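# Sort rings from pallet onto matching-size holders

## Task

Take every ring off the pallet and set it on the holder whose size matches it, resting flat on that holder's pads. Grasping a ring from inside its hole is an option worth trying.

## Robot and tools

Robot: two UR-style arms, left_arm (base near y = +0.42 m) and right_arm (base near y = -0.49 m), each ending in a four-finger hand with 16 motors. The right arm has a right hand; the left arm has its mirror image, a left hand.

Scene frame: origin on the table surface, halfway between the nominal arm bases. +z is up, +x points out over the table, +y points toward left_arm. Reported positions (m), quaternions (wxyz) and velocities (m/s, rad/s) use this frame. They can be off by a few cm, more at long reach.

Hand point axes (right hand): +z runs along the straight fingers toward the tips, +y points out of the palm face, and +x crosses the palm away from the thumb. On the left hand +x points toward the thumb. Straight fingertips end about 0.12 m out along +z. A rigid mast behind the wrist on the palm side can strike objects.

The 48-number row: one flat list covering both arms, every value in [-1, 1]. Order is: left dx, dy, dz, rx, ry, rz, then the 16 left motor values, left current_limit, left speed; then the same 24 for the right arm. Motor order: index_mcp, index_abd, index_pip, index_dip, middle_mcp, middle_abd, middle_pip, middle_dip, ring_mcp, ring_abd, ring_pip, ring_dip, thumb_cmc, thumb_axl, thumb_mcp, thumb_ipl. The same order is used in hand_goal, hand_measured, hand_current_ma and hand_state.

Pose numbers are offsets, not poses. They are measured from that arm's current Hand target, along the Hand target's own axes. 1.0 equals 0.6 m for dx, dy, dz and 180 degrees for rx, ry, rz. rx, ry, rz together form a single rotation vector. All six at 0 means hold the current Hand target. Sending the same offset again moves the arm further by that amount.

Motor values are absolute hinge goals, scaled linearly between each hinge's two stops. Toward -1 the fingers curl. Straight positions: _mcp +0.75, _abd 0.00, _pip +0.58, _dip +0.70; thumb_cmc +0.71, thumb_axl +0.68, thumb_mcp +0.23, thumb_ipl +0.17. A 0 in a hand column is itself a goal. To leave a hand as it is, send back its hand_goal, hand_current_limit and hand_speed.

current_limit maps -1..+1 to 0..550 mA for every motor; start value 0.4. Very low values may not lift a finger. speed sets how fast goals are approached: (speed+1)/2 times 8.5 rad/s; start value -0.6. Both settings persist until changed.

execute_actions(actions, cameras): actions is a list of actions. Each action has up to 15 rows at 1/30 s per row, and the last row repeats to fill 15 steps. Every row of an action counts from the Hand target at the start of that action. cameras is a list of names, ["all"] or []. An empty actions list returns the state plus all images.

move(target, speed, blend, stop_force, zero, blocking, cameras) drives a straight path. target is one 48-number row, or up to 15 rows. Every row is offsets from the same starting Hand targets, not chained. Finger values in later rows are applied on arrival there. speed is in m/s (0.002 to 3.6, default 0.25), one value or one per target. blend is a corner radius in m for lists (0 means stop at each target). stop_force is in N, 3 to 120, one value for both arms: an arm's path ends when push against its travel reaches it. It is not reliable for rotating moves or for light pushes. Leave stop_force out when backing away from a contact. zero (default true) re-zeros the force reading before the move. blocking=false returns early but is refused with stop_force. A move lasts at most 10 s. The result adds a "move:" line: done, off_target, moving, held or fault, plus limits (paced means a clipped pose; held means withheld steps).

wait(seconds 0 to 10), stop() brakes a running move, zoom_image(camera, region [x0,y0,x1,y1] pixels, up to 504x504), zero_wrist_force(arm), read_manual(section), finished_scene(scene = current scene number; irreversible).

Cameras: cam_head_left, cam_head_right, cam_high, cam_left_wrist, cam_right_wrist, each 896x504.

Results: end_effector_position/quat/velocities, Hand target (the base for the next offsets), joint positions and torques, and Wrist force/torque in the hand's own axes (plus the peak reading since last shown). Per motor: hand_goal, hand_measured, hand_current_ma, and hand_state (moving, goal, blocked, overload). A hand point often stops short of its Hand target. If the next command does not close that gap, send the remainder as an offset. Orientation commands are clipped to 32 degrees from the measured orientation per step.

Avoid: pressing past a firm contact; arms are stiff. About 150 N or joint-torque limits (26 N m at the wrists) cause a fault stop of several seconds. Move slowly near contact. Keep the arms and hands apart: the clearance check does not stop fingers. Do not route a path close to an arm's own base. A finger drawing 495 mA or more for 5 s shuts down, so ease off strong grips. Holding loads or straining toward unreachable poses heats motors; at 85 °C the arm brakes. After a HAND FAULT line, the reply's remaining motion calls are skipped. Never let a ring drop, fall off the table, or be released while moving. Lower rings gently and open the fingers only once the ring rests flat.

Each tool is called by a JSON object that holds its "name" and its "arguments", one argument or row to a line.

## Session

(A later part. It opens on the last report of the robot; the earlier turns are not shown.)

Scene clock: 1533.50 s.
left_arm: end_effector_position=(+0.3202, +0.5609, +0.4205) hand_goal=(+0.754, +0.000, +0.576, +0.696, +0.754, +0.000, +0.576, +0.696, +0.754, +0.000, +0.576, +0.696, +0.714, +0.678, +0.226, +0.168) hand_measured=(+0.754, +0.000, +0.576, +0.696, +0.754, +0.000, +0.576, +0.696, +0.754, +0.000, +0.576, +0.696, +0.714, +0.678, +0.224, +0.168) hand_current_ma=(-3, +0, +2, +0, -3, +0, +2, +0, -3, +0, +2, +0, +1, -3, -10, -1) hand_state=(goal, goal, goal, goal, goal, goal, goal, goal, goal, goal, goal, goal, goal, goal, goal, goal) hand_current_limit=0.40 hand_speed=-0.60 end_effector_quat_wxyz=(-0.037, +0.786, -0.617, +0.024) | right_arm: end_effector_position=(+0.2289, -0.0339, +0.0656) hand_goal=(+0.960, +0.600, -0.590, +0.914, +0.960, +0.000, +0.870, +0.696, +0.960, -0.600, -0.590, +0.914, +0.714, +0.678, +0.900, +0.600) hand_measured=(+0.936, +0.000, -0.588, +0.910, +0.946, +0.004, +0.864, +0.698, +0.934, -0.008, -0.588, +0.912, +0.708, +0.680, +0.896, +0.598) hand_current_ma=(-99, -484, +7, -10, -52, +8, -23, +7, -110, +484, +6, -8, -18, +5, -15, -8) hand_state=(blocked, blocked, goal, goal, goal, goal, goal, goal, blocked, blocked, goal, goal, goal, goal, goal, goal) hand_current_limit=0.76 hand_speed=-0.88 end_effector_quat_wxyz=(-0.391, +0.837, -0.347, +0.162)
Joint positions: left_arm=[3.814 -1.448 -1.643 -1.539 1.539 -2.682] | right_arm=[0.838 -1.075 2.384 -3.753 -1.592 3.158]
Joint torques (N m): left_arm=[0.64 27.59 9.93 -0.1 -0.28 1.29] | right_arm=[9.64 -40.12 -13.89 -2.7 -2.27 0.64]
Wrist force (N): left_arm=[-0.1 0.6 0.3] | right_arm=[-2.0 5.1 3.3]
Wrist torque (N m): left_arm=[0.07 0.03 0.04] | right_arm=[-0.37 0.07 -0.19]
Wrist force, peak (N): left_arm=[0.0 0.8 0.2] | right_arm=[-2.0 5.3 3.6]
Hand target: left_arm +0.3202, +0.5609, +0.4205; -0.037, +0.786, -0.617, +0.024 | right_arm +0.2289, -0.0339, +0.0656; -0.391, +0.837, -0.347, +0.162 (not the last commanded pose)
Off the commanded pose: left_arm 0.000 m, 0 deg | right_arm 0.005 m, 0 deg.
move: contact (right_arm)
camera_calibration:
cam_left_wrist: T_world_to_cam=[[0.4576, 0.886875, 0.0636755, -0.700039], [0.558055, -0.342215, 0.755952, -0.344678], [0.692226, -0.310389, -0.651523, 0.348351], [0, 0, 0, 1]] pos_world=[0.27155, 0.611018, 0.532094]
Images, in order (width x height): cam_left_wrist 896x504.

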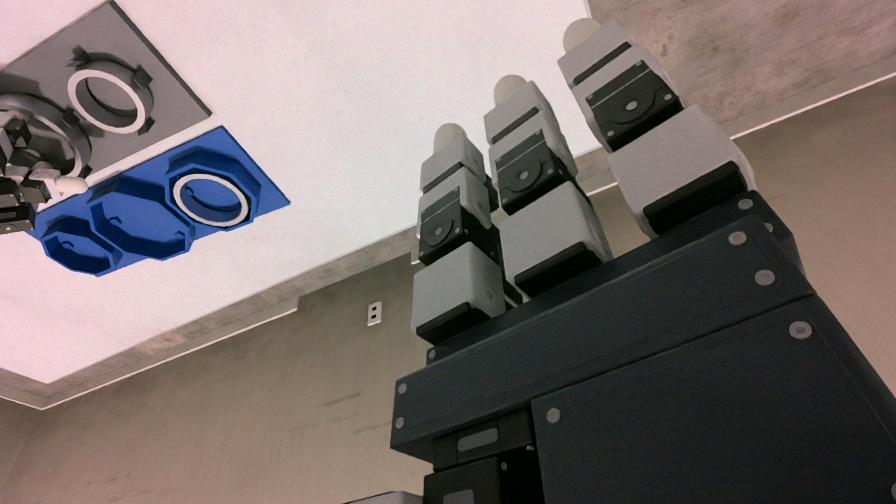

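{"name": "execute_actions", "arguments": {
  "actions": [
    [[0,0,0,0,0,0,0.754,0,0.576,0.696,0.754,0,0.576,0.696,0.754,0,0.576,0.696,0.714,0.678,0.226,0.168,0.4,-0.6,0,0.00191,0.0016,0,0,0,0.96,0.6,-0.59,0.914,0.96,0,0.87,0.696,0.96,-0.6,-0.59,0.914,0.714,0.678,0.9,0.6,0.76,-0.88]]
  ]
}}

{"name": "execute_actions", "arguments": {
  "actions": [
    [[0,0,0,0,0,0,0.754,0,0.576,0.696,0.754,0,0.576,0.696,0.754,0,0.576,0.696,0.714,0.678,0.226,0.168,0.4,-0.6,0,0.00191,0.0016,0,0,0,0.96,0.6,-0.59,0.914,0.96,0,0.87,0.696,0.96,-0.6,-0.59,0.914,0.714,0.678,0.9,0.6,0.76,-0.88]]
  ],
  "cameras": ["cam_head_left","cam_high","cam_left_wrist"]
}}

{"name": "zoom_image", "arguments": {
  "camera": "cam_left_wrist",
  "region": [0, 90, 100, 190]
}}

{"name": "zoom_image", "arguments": {
  "camera": "cam_high",
  "region": [475, 150, 545, 210]
}}

Scene clock: 1543.70 s.
left_arm: end_effector_position=(+0.3202, +0.5609, +0.4205) hand_goal=(+0.754, +0.000, +0.576, +0.696, +0.754, +0.000, +0.576, +0.696, +0.754, +0.000, +0.576, +0.696, +0.714, +0.678, +0.226, +0.168) hand_measured=(+0.754, +0.000, +0.576, +0.696, +0.754, +0.000, +0.576, +0.696, +0.754, +0.000, +0.576, +0.696, +0.714, +0.678, +0.224, +0.168) hand_current_ma=(-3, +0, +2, +0, -3, +0, +2, +0, -3, +0, +2, +0, +1, -3, -10, -1) hand_state=(goal, goal, goal, goal, goal, goal, goal, goal, goal, goal, goal, goal, goal, goal, goal, goal) hand_current_limit=0.40 hand_speed=-0.60 end_effector_quat_wxyz=(-0.037, +0.786, -0.617, +0.024) | right_arm: end_effector_position=(+0.2289, -0.0339, +0.0641) hand_goal=(+0.960, +0.600, -0.590, +0.914, +0.960, +0.000, +0.870, +0.696, +0.960, -0.600, -0.590, +0.914, +0.714, +0.678, +0.900, +0.600) hand_measured=(+0.948, +0.000, -0.606, +0.910, +0.946, +0.004, +0.864, +0.698, +0.944, -0.008, -0.604, +0.910, +0.708, +0.680, +0.896, +0.598) hand_current_ma=(-44, -484, -57, -15, -52, +8, -23, +7, -60, +484, -47, -16, -18, +5, -15, -8) hand_state=(goal, blocked, goal, goal, goal, goal, goal, goal, goal, blocked, goal, goal, goal, goal, goal, goal) hand_current_limit=0.76 hand_speed=-0.88 end_effector_quat_wxyz=(-0.391, +0.837, -0.347, +0.162)
Joint positions: left_arm=[3.814 -1.448 -1.643 -1.539 1.539 -2.682] | right_arm=[0.838 -1.07 2.384 -3.758 -1.592 3.158]
Joint torques (N m): left_arm=[1.17 27.26 10.22 0.03 -0.29 1.38] | right_arm=[9.5 -19 -14.78 -3.52 -2.28 0.58]
Wrist force (N): left_arm=[0.2 0.6 0.2] | right_arm=[-1.4 -3.3 -4.5]
Wrist torque (N m): left_arm=[0.08 -0.01 0.07] | right_arm=[0.19 0.27 -0.36]
Wrist force, peak (N): left_arm=[0.0 0.7 0.2] | right_arm=[-2.0 5.3 3.5]
Hand target: left_arm +0.3202, +0.5609, +0.4205; -0.037, +0.786, -0.617, +0.024 | right_arm +0.2289, -0.0339, +0.0641; -0.391, +0.837, -0.347, +0.162
Off the commanded pose: left_arm 0.000 m, 0 deg | right_arm 0.000 m, 0 deg.

Scene clock: 1544.40 s.
left_arm: end_effector_position=(+0.3202, +0.5609, +0.4205) hand_goal=(+0.754, +0.000, +0.576, +0.696, +0.754, +0.000, +0.576, +0.696, +0.754, +0.000, +0.576, +0.696, +0.714, +0.678, +0.226, +0.168) hand_measured=(+0.754, +0.000, +0.576, +0.696, +0.754, +0.000, +0.576, +0.696, +0.754, +0.000, +0.576, +0.696, +0.714, +0.678, +0.224, +0.168) hand_current_ma=(-3, +0, +2, +0, -3, +0, +2, +0, -3, +0, +2, +0, +1, -3, -10, -1) hand_state=(goal, goal, goal, goal, goal, goal, goal, goal, goal, goal, goal, goal, goal, goal, goal, goal) hand_current_limit=0.40 hand_speed=-0.60 end_effector_quat_wxyz=(-0.037, +0.786, -0.617, +0.024) | right_arm: end_effector_position=(+0.2289, -0.0339, +0.0626) hand_goal=(+0.960, +0.600, -0.590, +0.914, +0.960, +0.000, +0.870, +0.696, +0.960, -0.600, -0.590, +0.914, +0.714, +0.678, +0.900, +0.600) hand_measured=(+0.960, +0.000, -0.618, +0.906, +0.946, +0.004, +0.864, +0.698, +0.956, -0.008, -0.614, +0.906, +0.708, +0.680, +0.896, +0.598) hand_current_ma=(+0, -484, -113, -27, -52, +8, -23, +7, -16, +484, -92, -30, -18, +5, -15, -8) hand_state=(goal, blocked, blocked, goal, goal, goal, goal, goal, goal, blocked, blocked, goal, goal, goal, goal, goal) hand_current_limit=0.76 hand_speed=-0.88 end_effector_quat_wxyz=(-0.391, +0.837, -0.347, +0.162)
Joint positions: left_arm=[3.814 -1.448 -1.643 -1.539 1.539 -2.682] | right_arm=[0.838 -1.065 2.384 -3.763 -1.592 3.158]
Joint torques (N m): left_arm=[0.66 28.01 10.22 -0.06 -0.2 1.32] | right_arm=[8.17 -16.37 -14.27 -2.81 -1.93 0.51]
Wrist force (N): left_arm=[0.1 0.6 0.1] | right_arm=[-1.3 -6.4 -8.4]
Wrist torque (N m): left_arm=[0.08 0.00 0.06] | right_arm=[0.48 0.36 -0.41]
Wrist force, peak (N): left_arm=[0.0 0.8 0.2] | right_arm=[-1.4 -6.4 -8.5]
Hand target: left_arm +0.3202, +0.5609, +0.4205; -0.037, +0.786, -0.617, +0.024 | right_arm +0.2289, -0.0339, +0.0626; -0.391, +0.837, -0.347, +0.162
Off the commanded pose: left_arm 0.000 m, 0 deg | right_arm 0.000 m, 0 deg.
camera_calibration:
cam_left_wrist: T_world_to_cam=[[0.4576, 0.886875, 0.0636755, -0.700039], [0.558055, -0.342215, 0.755952, -0.344678], [0.692226, -0.310389, -0.651523, 0.348351], [0, 0, 0, 1]] pos_world=[0.27155, 0.611018, 0.532094]
Images, in order (width x height): cam_head_left 896x504, cam_high 896x504, cam_left_wrist 896x504.

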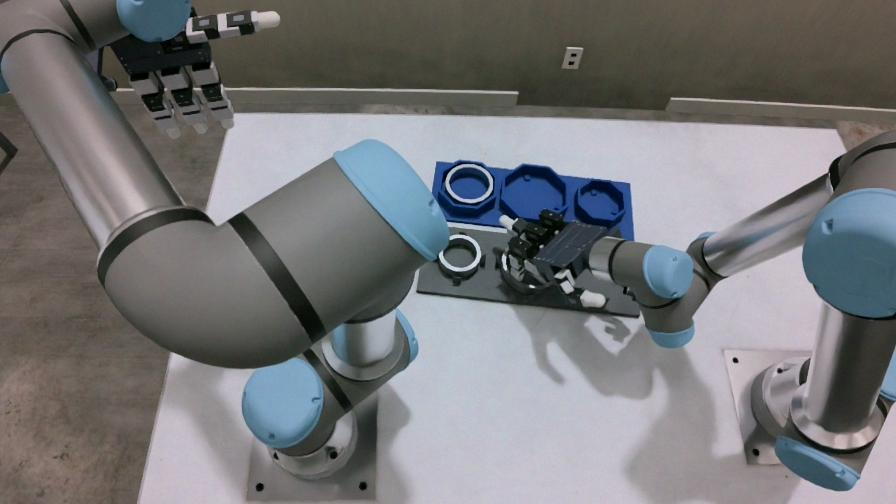

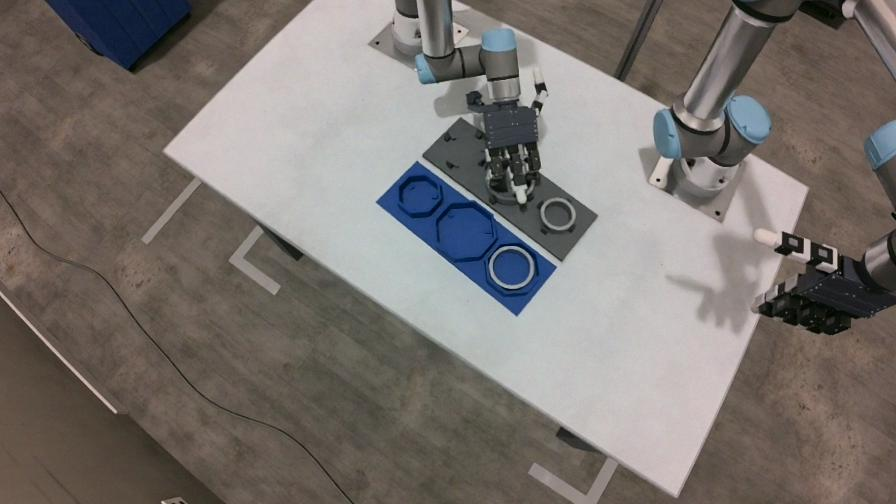

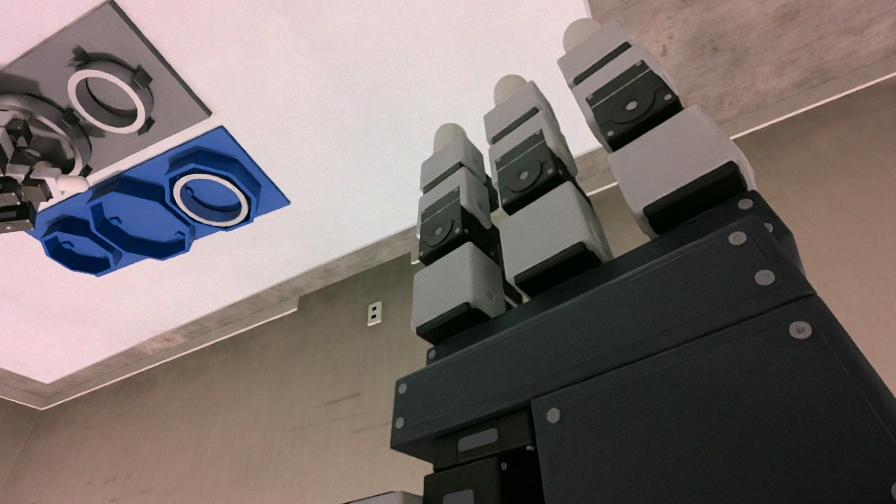

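Scaled by 5.040 from the camera's 896x504 image, which has a finer 1280x720 frame.

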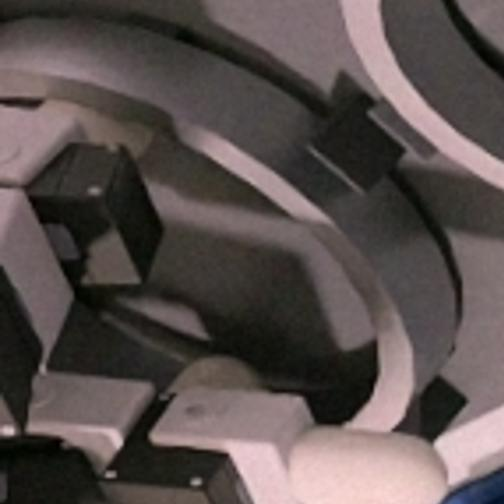

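Scaled by 7.200 from the camera's 896x504 image, which has a finer 1280x720 frame.

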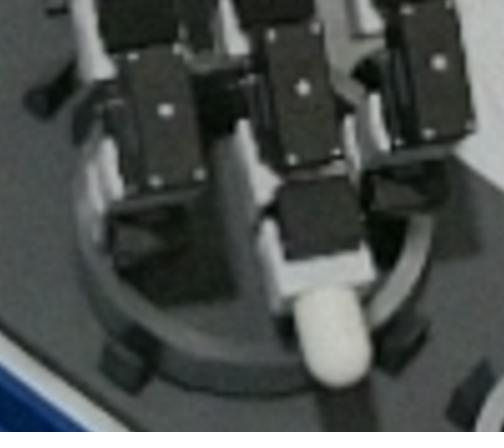

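{"name": "execute_actions", "arguments": {
  "actions": [
    [[0,0,0,0,0,0,0.754,0,0.576,0.696,0.754,0,0.576,0.696,0.754,0,0.576,0.696,0.714,0.678,0.226,0.168,0.4,-0.6,0,-0.00191,-0.0016,0,0,0,0.96,0.6,-0.59,0.914,0.96,0,0.87,0.696,0.96,-0.6,-0.59,0.914,0.714,0.678,0.9,0.6,0.76,-0.88]],
    [[0,0,0,0,0,0,0.754,0,0.576,0.696,0.754,0,0.576,0.696,0.754,0,0.576,0.696,0.714,0.678,0.226,0.168,0.4,-0.6,0,0,0,0,0,0,0.96,-0.18,-0.59,0.914,0.96,0,0.87,0.696,0.96,0.18,-0.59,0.914,0.714,0.678,0.9,0.6,0.4,-0.8]],
    [[0,0,0,0,0,0,0.754,0,0.576,0.696,0.754,0,0.576,0.696,0.754,0,0.576,0.696,0.714,0.678,0.226,0.168,0.4,-0.6,0,0,0,0,0,0,0.96,-0.18,-0.59,0.914,0.96,0,0.87,0.696,0.96,0.18,-0.59,0.914,0.714,0.678,0.9,0.6,0.4,-0.8]]
  ]
}}

{"name": "move", "arguments": {
  "target": [0,0,0,0,0,0,0.754,0,0.576,0.696,0.754,0,0.576,0.696,0.754,0,0.576,0.696,0.714,0.678,0.226,0.168,0.4,-0.6,0,-0.0894,-0.0750,0,0,0,0.96,-0.18,-0.59,0.914,0.96,0,0.87,0.696,0.96,0.18,-0.59,0.914,0.714,0.678,0.9,0.6,0.4,-0.8],
  "speed": 0.08,
  "cameras": ["cam_head_left","cam_head_right","cam_high","cam_left_wrist"]
}}

{"name": "zoom_image", "arguments": {
  "camera": "cam_left_wrist",
  "region": [0, 70, 120, 190]
}}

{"name": "zoom_image", "arguments": {
  "camera": "cam_head_left",
  "region": [430, 140, 510, 220]
}}

{"name": "zoom_image", "arguments": {
  "camera": "cam_head_right",
  "region": [425, 140, 505, 220]
}}

Scene clock: 1559.63 s.
left_arm: end_effector_position=(+0.3202, +0.5609, +0.4205) hand_goal=(+0.754, +0.000, +0.576, +0.696, +0.754, +0.000, +0.576, +0.696, +0.754, +0.000, +0.576, +0.696, +0.714, +0.678, +0.226, +0.168) hand_measured=(+0.754, +0.000, +0.576, +0.696, +0.754, +0.000, +0.576, +0.696, +0.754, +0.000, +0.576, +0.696, +0.714, +0.678, +0.224, +0.168) hand_current_ma=(-3, +0, +2, +0, -3, +0, +2, +0, -3, +0, +2, +0, +1, -3, -10, -1) hand_state=(goal, goal, goal, goal, goal, goal, goal, goal, goal, goal, goal, goal, goal, goal, goal, goal) hand_current_limit=0.40 hand_speed=-0.60 end_effector_quat_wxyz=(-0.037, +0.786, -0.617, +0.024) | right_arm: end_effector_position=(+0.2289, -0.0339, +0.0641) hand_goal=(+0.960, -0.180, -0.590, +0.914, +0.960, +0.000, +0.870, +0.696, +0.960, +0.180, -0.590, +0.914, +0.714, +0.678, +0.900, +0.600) hand_measured=(+0.946, -0.176, -0.592, +0.912, +0.946, +0.004, +0.864, +0.698, +0.942, +0.176, -0.592, +0.912, +0.708, +0.680, +0.896, +0.598) hand_current_ma=(-55, +11, -9, -9, -52, +8, -23, +7, -75, -9, -7, -9, -18, +5, -15, -8) hand_state=(goal, goal, goal, goal, goal, goal, goal, goal, goal, goal, goal, goal, goal, goal, goal, goal) hand_current_limit=0.40 hand_speed=-0.80 end_effector_quat_wxyz=(-0.391, +0.837, -0.347, +0.162)
Joint positions: left_arm=[3.814 -1.448 -1.643 -1.539 1.539 -2.682] | right_arm=[0.838 -1.07 2.384 -3.758 -1.592 3.158]
Joint torques (N m): left_arm=[0.1 27.9 10.16 0.01 -0.23 1.28] | right_arm=[2.1 -34.49 -2.2 -1.61 -0.99 -0.2]
Wrist force (N): left_arm=[-0.2 0.7 0.2] | right_arm=[-2.0 0.2 0.1]
Wrist torque (N m): left_arm=[0.08 0.04 0.03] | right_arm=[-0.07 0.14 -0.30]
Wrist force, peak (N): left_arm=[-0.1 0.7 0.2] | right_arm=[-1.3 -6.5 -8.5]
Hand target: left_arm +0.3202, +0.5609, +0.4205; -0.037, +0.786, -0.617, +0.024 | right_arm +0.2289, -0.0339, +0.0641; -0.391, +0.837, -0.347, +0.162
Off the commanded pose: left_arm 0.000 m, 0 deg | right_arm 0.000 m, 0 deg.

Scene clock: 1561.03 s.
left_arm: end_effector_position=(+0.3202, +0.5609, +0.4205) hand_goal=(+0.754, +0.000, +0.576, +0.696, +0.754, +0.000, +0.576, +0.696, +0.754, +0.000, +0.576, +0.696, +0.714, +0.678, +0.226, +0.168) hand_measured=(+0.754, +0.000, +0.576, +0.696, +0.754, +0.000, +0.576, +0.696, +0.754, +0.000, +0.576, +0.696, +0.714, +0.678, +0.224, +0.168) hand_current_ma=(-3, +0, +2, +0, -3, +0, +2, +0, -3, +0, +2, +0, +1, -3, -10, -1) hand_state=(goal, goal, goal, goal, goal, goal, goal, goal, goal, goal, goal, goal, goal, goal, goal, goal) hand_current_limit=0.40 hand_speed=-0.60 end_effector_quat_wxyz=(-0.037, +0.786, -0.617, +0.024) | right_arm: end_effector_position=(+0.2287, -0.0339, +0.1341) hand_goal=(+0.960, -0.180, -0.590, +0.914, +0.960, +0.000, +0.870, +0.696, +0.960, +0.180, -0.590, +0.914, +0.714, +0.678, +0.900, +0.600) hand_measured=(+0.946, -0.176, -0.592, +0.912, +0.946, +0.004, +0.864, +0.698, +0.942, +0.176, -0.592, +0.912, +0.708, +0.680, +0.896, +0.598) hand_current_ma=(-55, +11, -9, -9, -52, +8, -23, +7, -74, -9, -7, -9, -18, +5, -15, -8) hand_state=(goal, goal, goal, goal, goal, goal, goal, goal, goal, goal, goal, goal, goal, goal, goal, goal) hand_current_limit=0.40 hand_speed=-0.80 end_effector_quat_wxyz=(-0.391, +0.837, -0.347, +0.162)
Joint positions: left_arm=[3.814 -1.448 -1.643 -1.539 1.539 -2.682] | right_arm=[0.838 -1.291 2.367 -3.52 -1.592 3.159]
Joint torques (N m): left_arm=[0.29 27.61 10.25 -0.02 -0.23 1.38] | right_arm=[-0.18 -33.44 -21.97 -1.57 -2.28 -1.22]
Wrist force (N): left_arm=[0.0 0.5 0.2] | right_arm=[-1.9 0.1 0.0]
Wrist torque (N m): left_arm=[0.07 0.01 0.05] | right_arm=[-0.07 0.12 -0.29]
Wrist force, peak (N): left_arm=[0.0 0.7 0.4] | right_arm=[-2.2 -0.1 -0.4]
Hand target: left_arm +0.3202, +0.5609, +0.4205; -0.037, +0.786, -0.617, +0.024 | right_arm +0.2288, -0.0339, +0.1341; -0.391, +0.837, -0.347, +0.162
Off the commanded pose: left_arm 0.000 m, 0 deg | right_arm 0.000 m, 0 deg.
move: done
camera_calibration:
cam_left_wrist: T_world_to_cam=[[0.4576, 0.886875, 0.0636755, -0.700039], [0.558055, -0.342215, 0.755952, -0.344678], [0.692226, -0.310389, -0.651523, 0.348351], [0, 0, 0, 1]] pos_world=[0.27155, 0.611018, 0.532094]
Images, in order (width x height): cam_head_left 896x504, cam_head_right 896x504, cam_high 896x504, cam_left_wrist 896x504.

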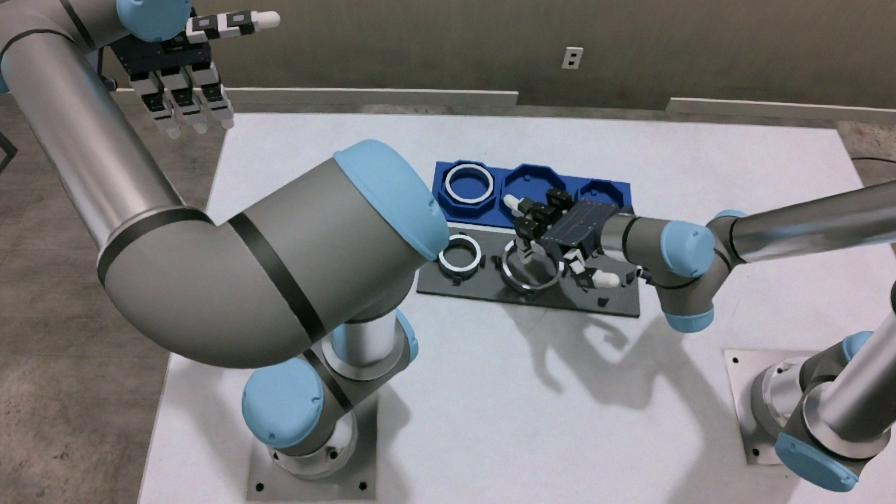

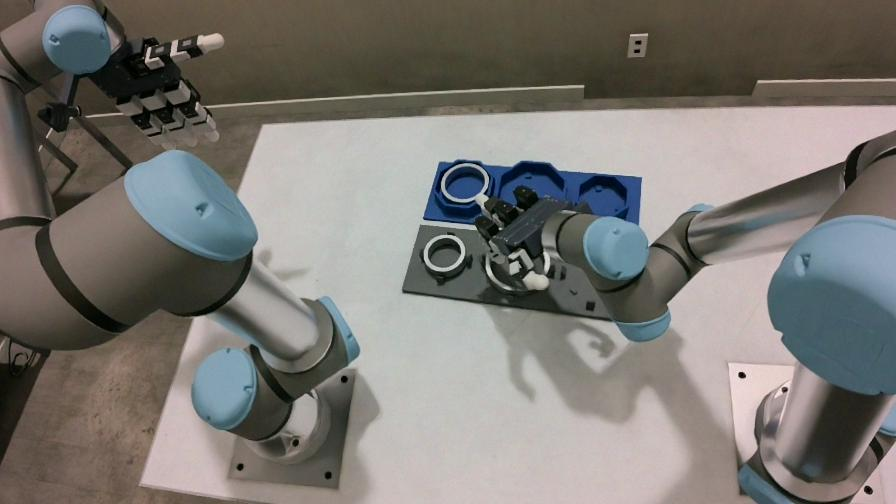

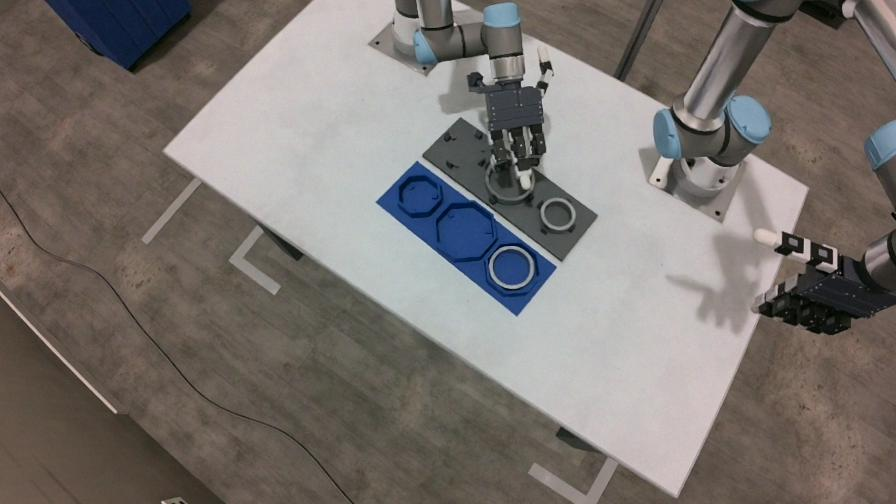

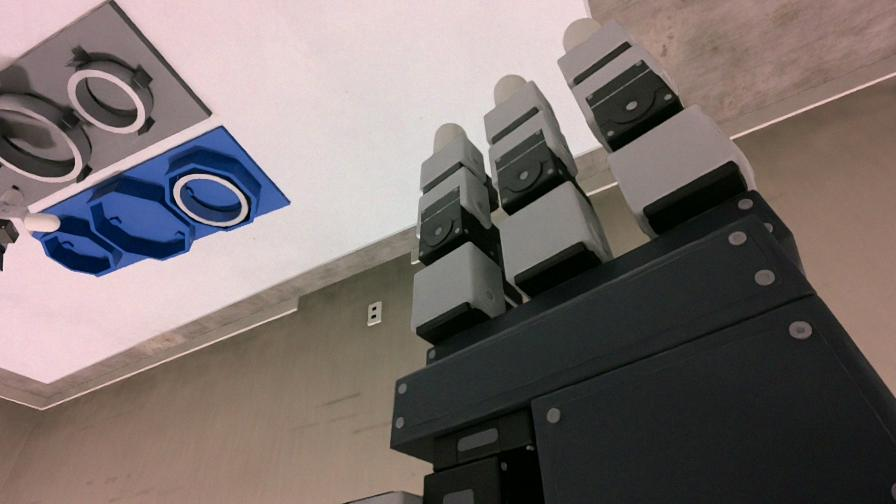

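Scaled by 4.200 from the camera's 896x504 image, which has a finer 1280x720 frame.

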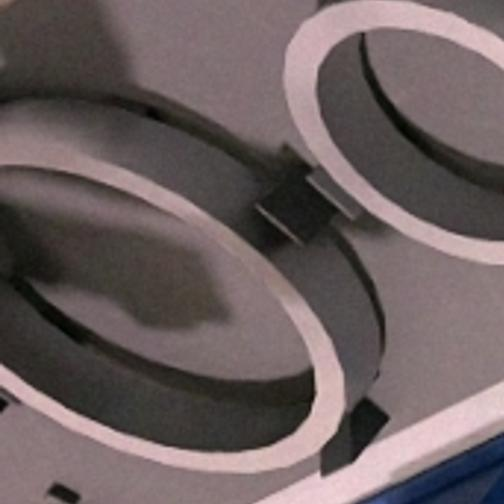

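Scaled by 6.300 from the camera's 896x504 image, which has a finer 1280x720 frame.

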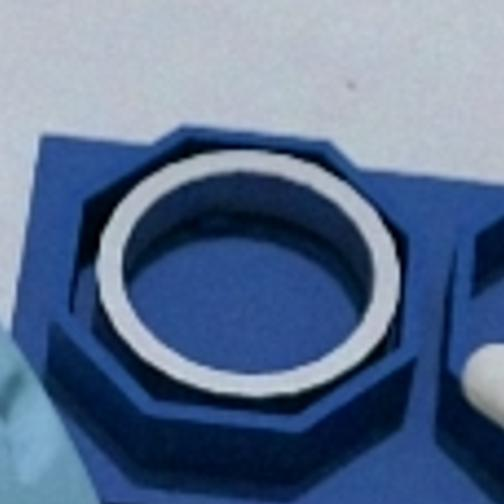

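Scaled by 6.300 from the camera's 896x504 image, which has a finer 1280x720 frame.

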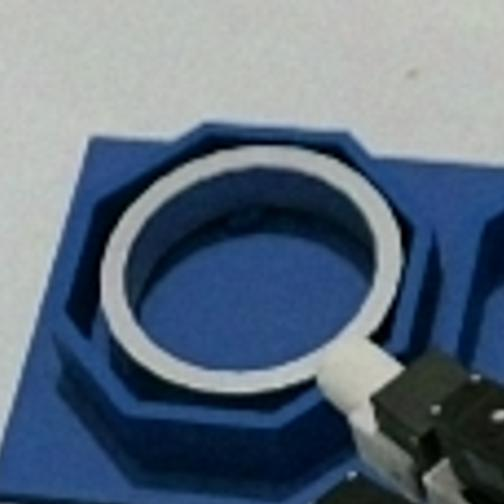

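{"name": "move", "arguments": {
  "target": [
    [0,0,0,0,0,0,0.754,0,0.576,0.696,0.754,0,0.576,0.696,0.754,0,0.576,0.696,0.714,0.678,0.226,0.168,0.4,-0.6,0.1247,-0.2466,0.2940,0,0,0,0.96,0,-0.59,0.914,0.96,0,-0.59,0.914,0.96,0,0.87,0.696,0.714,0.678,0.9,0.6,0.4,-0.75],
    [0,0,0,0,0,0,0.754,0,0.576,0.696,0.754,0,0.576,0.696,0.754,0,0.576,0.696,0.714,0.678,0.226,0.168,0.4,-0.6,0.1247,-0.1852,0.3455,0,0,0,0.96,0,-0.59,0.914,0.96,0,-0.59,0.914,0.96,0,0.87,0.696,0.714,0.678,0.9,0.6,0.4,-0.75]
  ],
  "speed": [0.16,0.07],
  "blend": [0.005,0],
  "cameras": ["cam_head_left","cam_head_right","cam_high","cam_left_wrist"]
}}

{"name": "zoom_image", "arguments": {
  "camera": "cam_head_left",
  "region": [420, 120, 540, 220]
}}

{"name": "zoom_image", "arguments": {
  "camera": "cam_head_right",
  "region": [420, 120, 540, 220]
}}

{"name": "zoom_image", "arguments": {
  "camera": "cam_left_wrist",
  "region": [150, 140, 270, 260]
}}

{"name": "zoom_image", "arguments": {
  "camera": "cam_high",
  "region": [460, 190, 580, 310]
}}

Scene clock: 1585.30 s.
left_arm: end_effector_position=(+0.3202, +0.5609, +0.4205) hand_goal=(+0.754, +0.000, +0.576, +0.696, +0.754, +0.000, +0.576, +0.696, +0.754, +0.000, +0.576, +0.696, +0.714, +0.678, +0.226, +0.168) hand_measured=(+0.754, +0.000, +0.576, +0.696, +0.754, +0.000, +0.576, +0.696, +0.754, +0.000, +0.576, +0.696, +0.714, +0.678, +0.224, +0.168) hand_current_ma=(-3, +0, +2, +0, -3, +0, +2, +0, -3, +0, +2, +0, +1, -3, -10, -1) hand_state=(goal, goal, goal, goal, goal, goal, goal, goal, goal, goal, goal, goal, goal, goal, goal, goal) hand_current_limit=0.40 hand_speed=-0.60 end_effector_quat_wxyz=(-0.037, +0.786, -0.617, +0.024) | right_arm: end_effector_position=(+0.4445, +0.0759, +0.0862) hand_goal=(+0.960, +0.000, -0.590, +0.914, +0.960, +0.000, -0.590, +0.914, +0.960, +0.000, +0.870, +0.696, +0.714, +0.678, +0.900, +0.600) hand_measured=(+0.946, -0.004, -0.592, +0.912, +0.946, +0.004, -0.586, +0.912, +0.942, +0.002, +0.862, +0.698, +0.708, +0.680, +0.896, +0.598) hand_current_ma=(-55, -9, -8, -8, -52, +8, +10, -9, -74, +8, -24, +7, -18, +5, -15, -8) hand_state=(goal, goal, goal, goal, goal, goal, goal, goal, goal, goal, goal, goal, goal, goal, goal, goal) hand_current_limit=0.40 hand_speed=-0.75 end_effector_quat_wxyz=(-0.391, +0.837, -0.347, +0.162)
Joint positions: left_arm=[3.814 -1.448 -1.643 -1.539 1.539 -2.682] | right_arm=[0.7 -0.865 1.767 -3.343 -1.487 3.07]
Joint torques (N m): left_arm=[0.05 27.51 10.14 0.05 -0.18 1.39] | right_arm=[-8.83 -36.48 -24.39 -4.55 1.96 0.2]
Wrist force (N): left_arm=[-0.2 0.6 0.3] | right_arm=[-2.0 0.4 -0.2]
Wrist torque (N m): left_arm=[0.07 0.04 0.03] | right_arm=[-0.04 0.15 -0.13]
Wrist force, peak (N): left_arm=[-0.2 0.8 0.1] | right_arm=[-2.4 1.1 -1.1]
Hand target: left_arm +0.3202, +0.5609, +0.4205; -0.037, +0.786, -0.617, +0.024 | right_arm +0.4446, +0.0759, +0.0862; -0.391, +0.837, -0.347, +0.162
Off the commanded pose: left_arm 0.000 m, 0 deg | right_arm 0.000 m, 0 deg.
move: done
camera_calibration:
cam_left_wrist: T_world_to_cam=[[0.4576, 0.886875, 0.0636755, -0.700039], [0.558055, -0.342215, 0.755952, -0.344678], [0.692226, -0.310389, -0.651523, 0.348351], [0, 0, 0, 1]] pos_world=[0.27155, 0.611018, 0.532094]
Images, in order (width x height): cam_head_left 896x504, cam_head_right 896x504, cam_high 896x504, cam_left_wrist 896x504.

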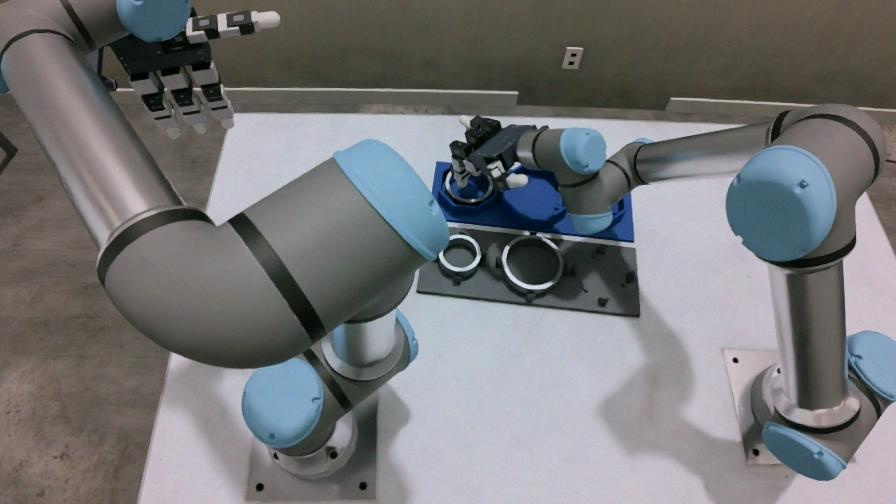

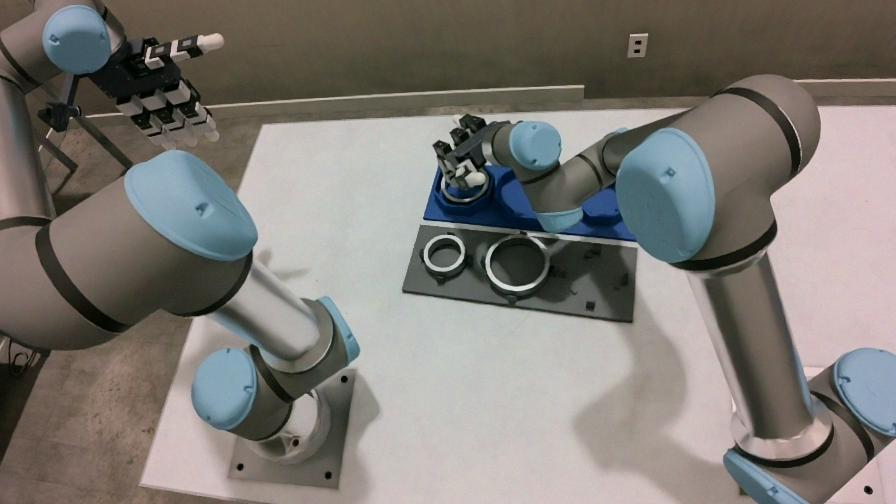

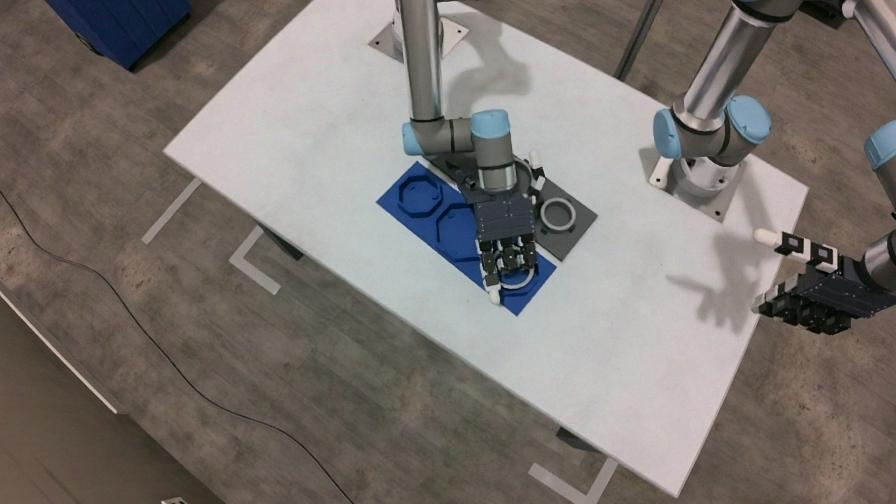

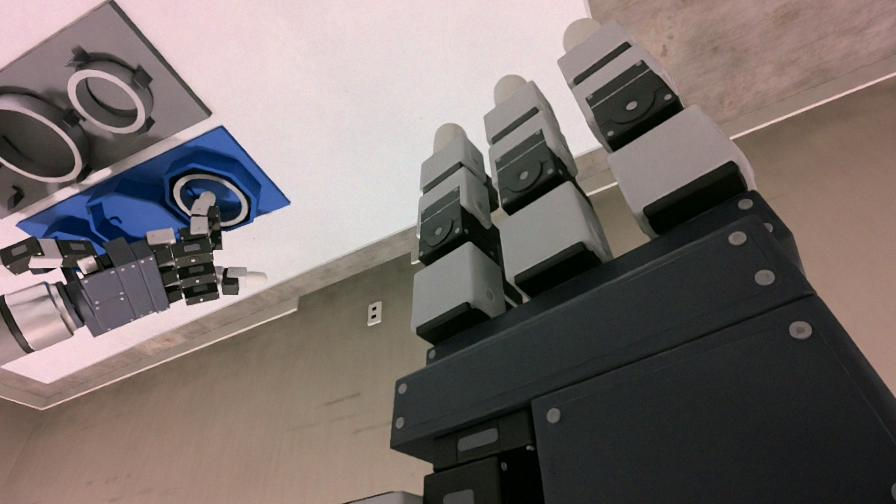

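Scaled by 4.200 from the camera's 896x504 image, which has a finer 1280x720 frame.

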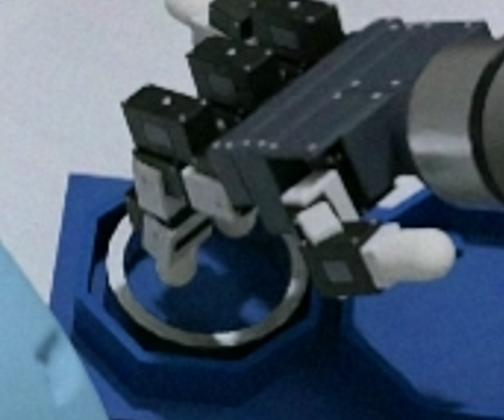

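Scaled by 4.200 from the camera's 896x504 image, which has a finer 1280x720 frame.

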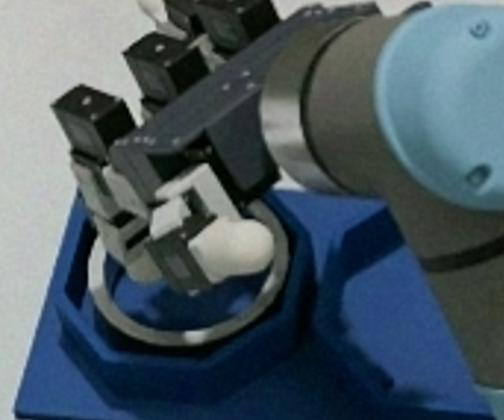

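Scaled by 4.200 from the camera's 896x504 image, which has a finer 1280x720 frame.

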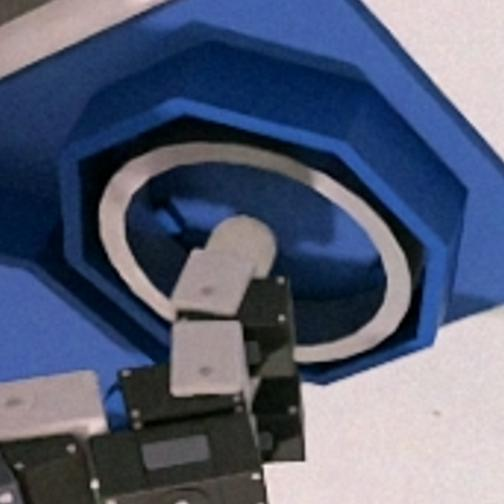

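Scaled by 4.200 from the camera's 896x504 image, which has a finer 1280x720 frame.

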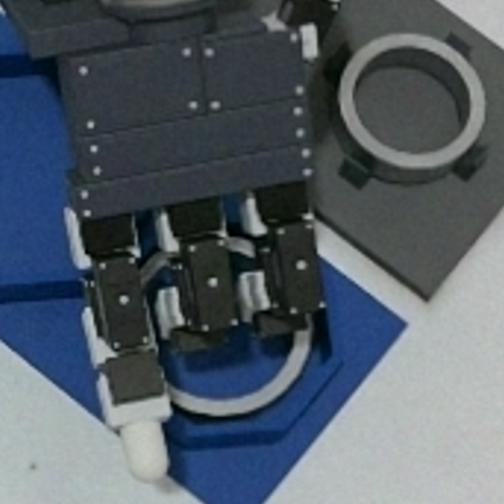

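{"name": "move", "arguments": {
  "target": [0,0,0,0,0,0,0.754,0,0.576,0.696,0.754,0,0.576,0.696,0.754,0,0.576,0.696,0.714,0.678,0.226,0.168,0.4,-0.6,0,0.03174,0.02881,0,0,0,0.96,0,-0.59,0.914,0.96,0,-0.59,0.914,0.96,0,0.87,0.696,0.714,0.678,0.9,0.6,0.4,-0.75],
  "speed": 0.04,
  "stop_force": 5
}}

{"name": "execute_actions", "arguments": {
  "actions": [
    [[0,0,0,0,0,0,0.754,0,0.576,0.696,0.754,0,0.576,0.696,0.754,0,0.576,0.696,0.714,0.678,0.226,0.168,0.4,-0.6,0,0,0,0,0,0,0.96,0.6,-0.59,0.914,0.96,-0.6,-0.59,0.914,0.96,0,0.87,0.696,0.714,0.678,0.9,0.6,0.76,-0.88]],
    [[0,0,0,0,0,0,0.754,0,0.576,0.696,0.754,0,0.576,0.696,0.754,0,0.576,0.696,0.714,0.678,0.226,0.168,0.4,-0.6,0,0,0,0,0,0,0.96,0.6,-0.59,0.914,0.96,-0.6,-0.59,0.914,0.96,0,0.87,0.696,0.714,0.678,0.9,0.6,0.76,-0.88]],
    [[0,0,0,0,0,0,0.754,0,0.576,0.696,0.754,0,0.576,0.696,0.754,0,0.576,0.696,0.714,0.678,0.226,0.168,0.4,-0.6,0,0,0,0,0,0,0.96,0.6,-0.59,0.914,0.96,-0.6,-0.59,0.914,0.96,0,0.87,0.696,0.714,0.678,0.9,0.6,0.76,-0.88]]
  ],
  "cameras": ["cam_head_left","cam_left_wrist","cam_high"]
}}

{"name": "zoom_image", "arguments": {
  "camera": "cam_left_wrist",
  "region": [150, 140, 270, 260]
}}

Scene clock: 1624.97 s.
left_arm: end_effector_position=(+0.3202, +0.5609, +0.4205) hand_goal=(+0.754, +0.000, +0.576, +0.696, +0.754, +0.000, +0.576, +0.696, +0.754, +0.000, +0.576, +0.696, +0.714, +0.678, +0.226, +0.168) hand_measured=(+0.754, +0.000, +0.576, +0.696, +0.754, +0.000, +0.576, +0.696, +0.754, +0.000, +0.576, +0.696, +0.714, +0.678, +0.224, +0.168) hand_current_ma=(-3, +0, +2, +0, -3, +0, +2, +0, -3, +0, +2, +0, +1, -3, -10, -1) hand_state=(goal, goal, goal, goal, goal, goal, goal, goal, goal, goal, goal, goal, goal, goal, goal, goal) hand_current_limit=0.40 hand_speed=-0.60 end_effector_quat_wxyz=(-0.037, +0.786, -0.617, +0.024) | right_arm: end_effector_position=(+0.4453, +0.0766, +0.0605) hand_goal=(+0.960, +0.000, -0.590, +0.914, +0.960, +0.000, -0.590, +0.914, +0.960, +0.000, +0.870, +0.696, +0.714, +0.678, +0.900, +0.600) hand_measured=(+0.946, -0.004, -0.592, +0.912, +0.946, +0.004, -0.586, +0.912, +0.942, +0.002, +0.862, +0.698, +0.708, +0.680, +0.896, +0.598) hand_current_ma=(-55, -9, -8, -8, -52, +8, +10, -9, -74, +8, -24, +7, -18, +5, -15, -8) hand_state=(goal, goal, goal, goal, goal, goal, goal, goal, goal, goal, goal, goal, goal, goal, goal, goal) hand_current_limit=0.40 hand_speed=-0.75 end_effector_quat_wxyz=(-0.391, +0.837, -0.347, +0.162)
Joint positions: left_arm=[3.814 -1.448 -1.643 -1.539 1.539 -2.682] | right_arm=[0.701 -0.814 1.764 -3.391 -1.487 3.07]
Joint torques (N m): left_arm=[-0.55 27.84 10.09 0.03 -0.21 1.37] | right_arm=[12.33 -36.98 -23.85 -4.51 -2.54 1.54]
Wrist force (N): left_arm=[0.0 0.6 0.1] | right_arm=[-1.9 0.4 -0.2]
Wrist torque (N m): left_arm=[0.09 0.00 0.06] | right_arm=[-0.03 0.14 -0.13]
Wrist force, peak (N): left_arm=[-0.1 0.8 0.2] | right_arm=[-2.2 0.4 -0.5]
Hand target: left_arm +0.3202, +0.5609, +0.4205; -0.037, +0.786, -0.617, +0.024 | right_arm +0.4453, +0.0766, +0.0605; -0.391, +0.837, -0.347, +0.162
Off the commanded pose: left_arm 0.000 m, 0 deg | right_arm 0.000 m, 0 deg.
move: done

Scene clock: 1626.67 s.
left_arm: end_effector_position=(+0.3202, +0.5609, +0.4205) hand_goal=(+0.754, +0.000, +0.576, +0.696, +0.754, +0.000, +0.576, +0.696, +0.754, +0.000, +0.576, +0.696, +0.714, +0.678, +0.226, +0.168) hand_measured=(+0.754, +0.000, +0.576, +0.696, +0.754, +0.000, +0.576, +0.696, +0.754, +0.000, +0.576, +0.696, +0.714, +0.678, +0.224, +0.168) hand_current_ma=(-3, +0, +2, +0, -3, +0, +2, +0, -3, +0, +2, +0, +1, -3, -10, -1) hand_state=(goal, goal, goal, goal, goal, goal, goal, goal, goal, goal, goal, goal, goal, goal, goal, goal) hand_current_limit=0.40 hand_speed=-0.60 end_effector_quat_wxyz=(-0.037, +0.786, -0.617, +0.024) | right_arm: end_effector_position=(+0.4453, +0.0766, +0.0605) hand_goal=(+0.960, +0.600, -0.590, +0.914, +0.960, -0.600, -0.590, +0.914, +0.960, +0.000, +0.870, +0.696, +0.714, +0.678, +0.900, +0.600) hand_measured=(+0.944, +0.364, -0.614, +0.902, +0.944, -0.360, -0.610, +0.902, +0.942, +0.002, +0.862, +0.698, +0.708, +0.680, +0.896, +0.598) hand_current_ma=(-63, -484, -92, -42, -61, +484, -77, -45, -74, +8, -24, +7, -18, +5, -15, -8) hand_state=(goal, blocked, blocked, goal, goal, blocked, blocked, goal, goal, goal, goal, goal, goal, goal, goal, goal) hand_current_limit=0.76 hand_speed=-0.88 end_effector_quat_wxyz=(-0.391, +0.837, -0.347, +0.162)
Joint positions: left_arm=[3.814 -1.448 -1.643 -1.539 1.539 -2.682] | right_arm=[0.701 -0.814 1.764 -3.391 -1.487 3.07]
Joint torques (N m): left_arm=[-0.06 27.19 10.35 -0.07 -0.17 1.24] | right_arm=[11.19 -48.66 -23.21 -4.33 -0.85 1.43]
Wrist force (N): left_arm=[0.0 0.5 0.0] | right_arm=[-2.3 3.7 3.5]
Wrist torque (N m): left_arm=[0.08 0.00 0.05] | right_arm=[-0.28 0.08 -0.14]
Wrist force, peak (N): left_arm=[0.0 0.7 0.2] | right_arm=[-2.3 3.9 3.6]
Hand target: left_arm +0.3202, +0.5609, +0.4205; -0.037, +0.786, -0.617, +0.024 | right_arm +0.4453, +0.0766, +0.0605; -0.391, +0.837, -0.347, +0.162
Off the commanded pose: left_arm 0.000 m, 0 deg | right_arm 0.000 m, 0 deg.
camera_calibration:
cam_left_wrist: T_world_to_cam=[[0.4576, 0.886875, 0.0636755, -0.700039], [0.558055, -0.342215, 0.755952, -0.344678], [0.692226, -0.310389, -0.651523, 0.348351], [0, 0, 0, 1]] pos_world=[0.27155, 0.611018, 0.532094]
Images, in order (width x height): cam_head_left 896x504, cam_high 896x504, cam_left_wrist 896x504.

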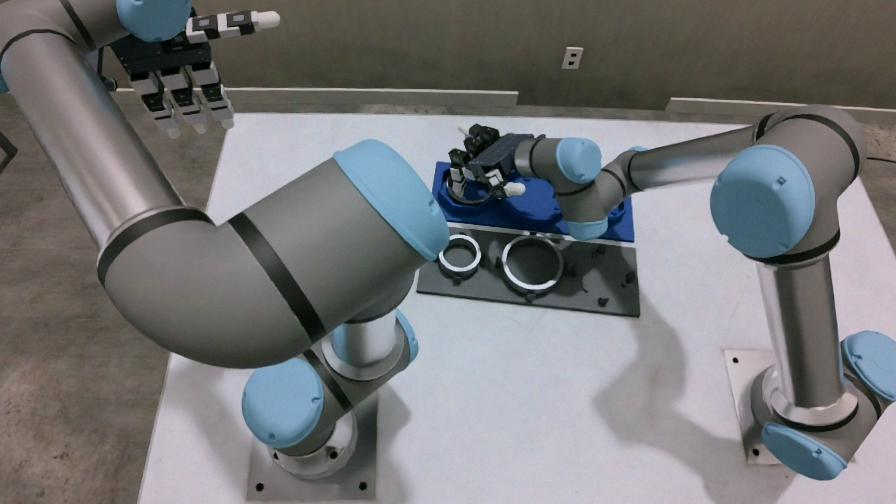

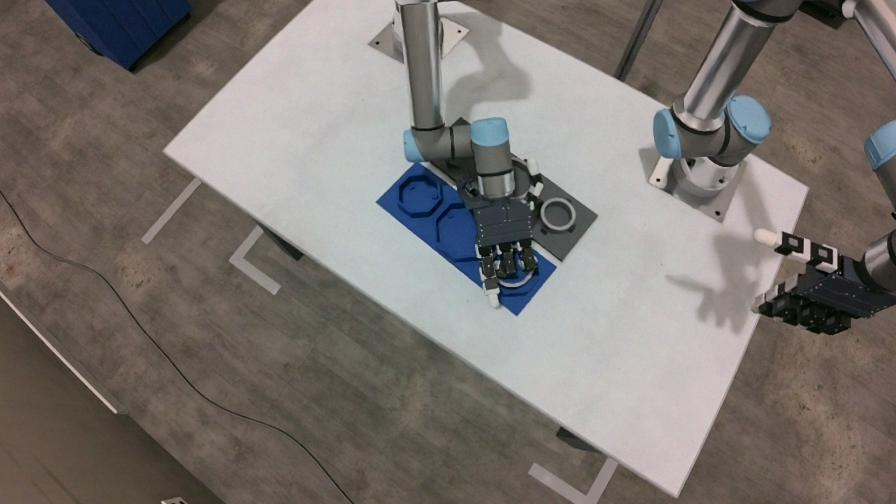

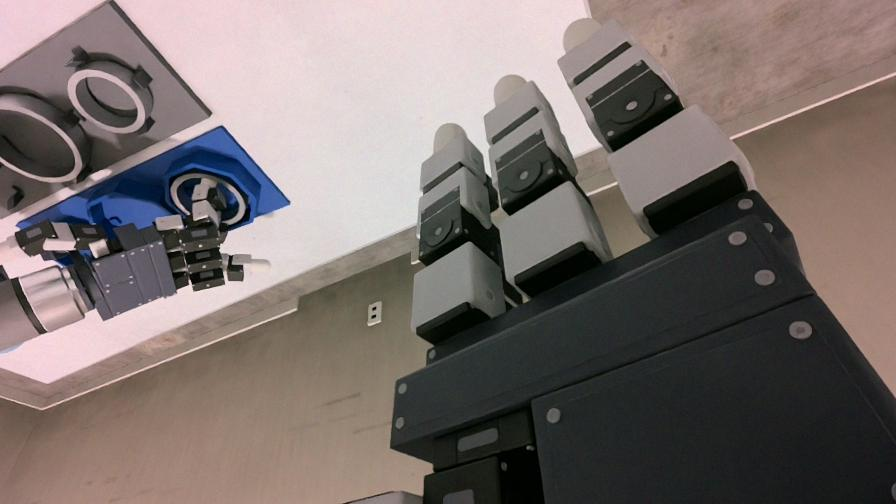

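Scaled by 4.200 from the camera's 896x504 image, which has a finer 1280x720 frame.

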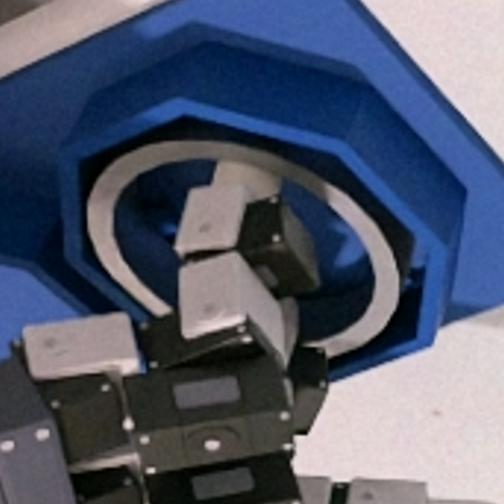

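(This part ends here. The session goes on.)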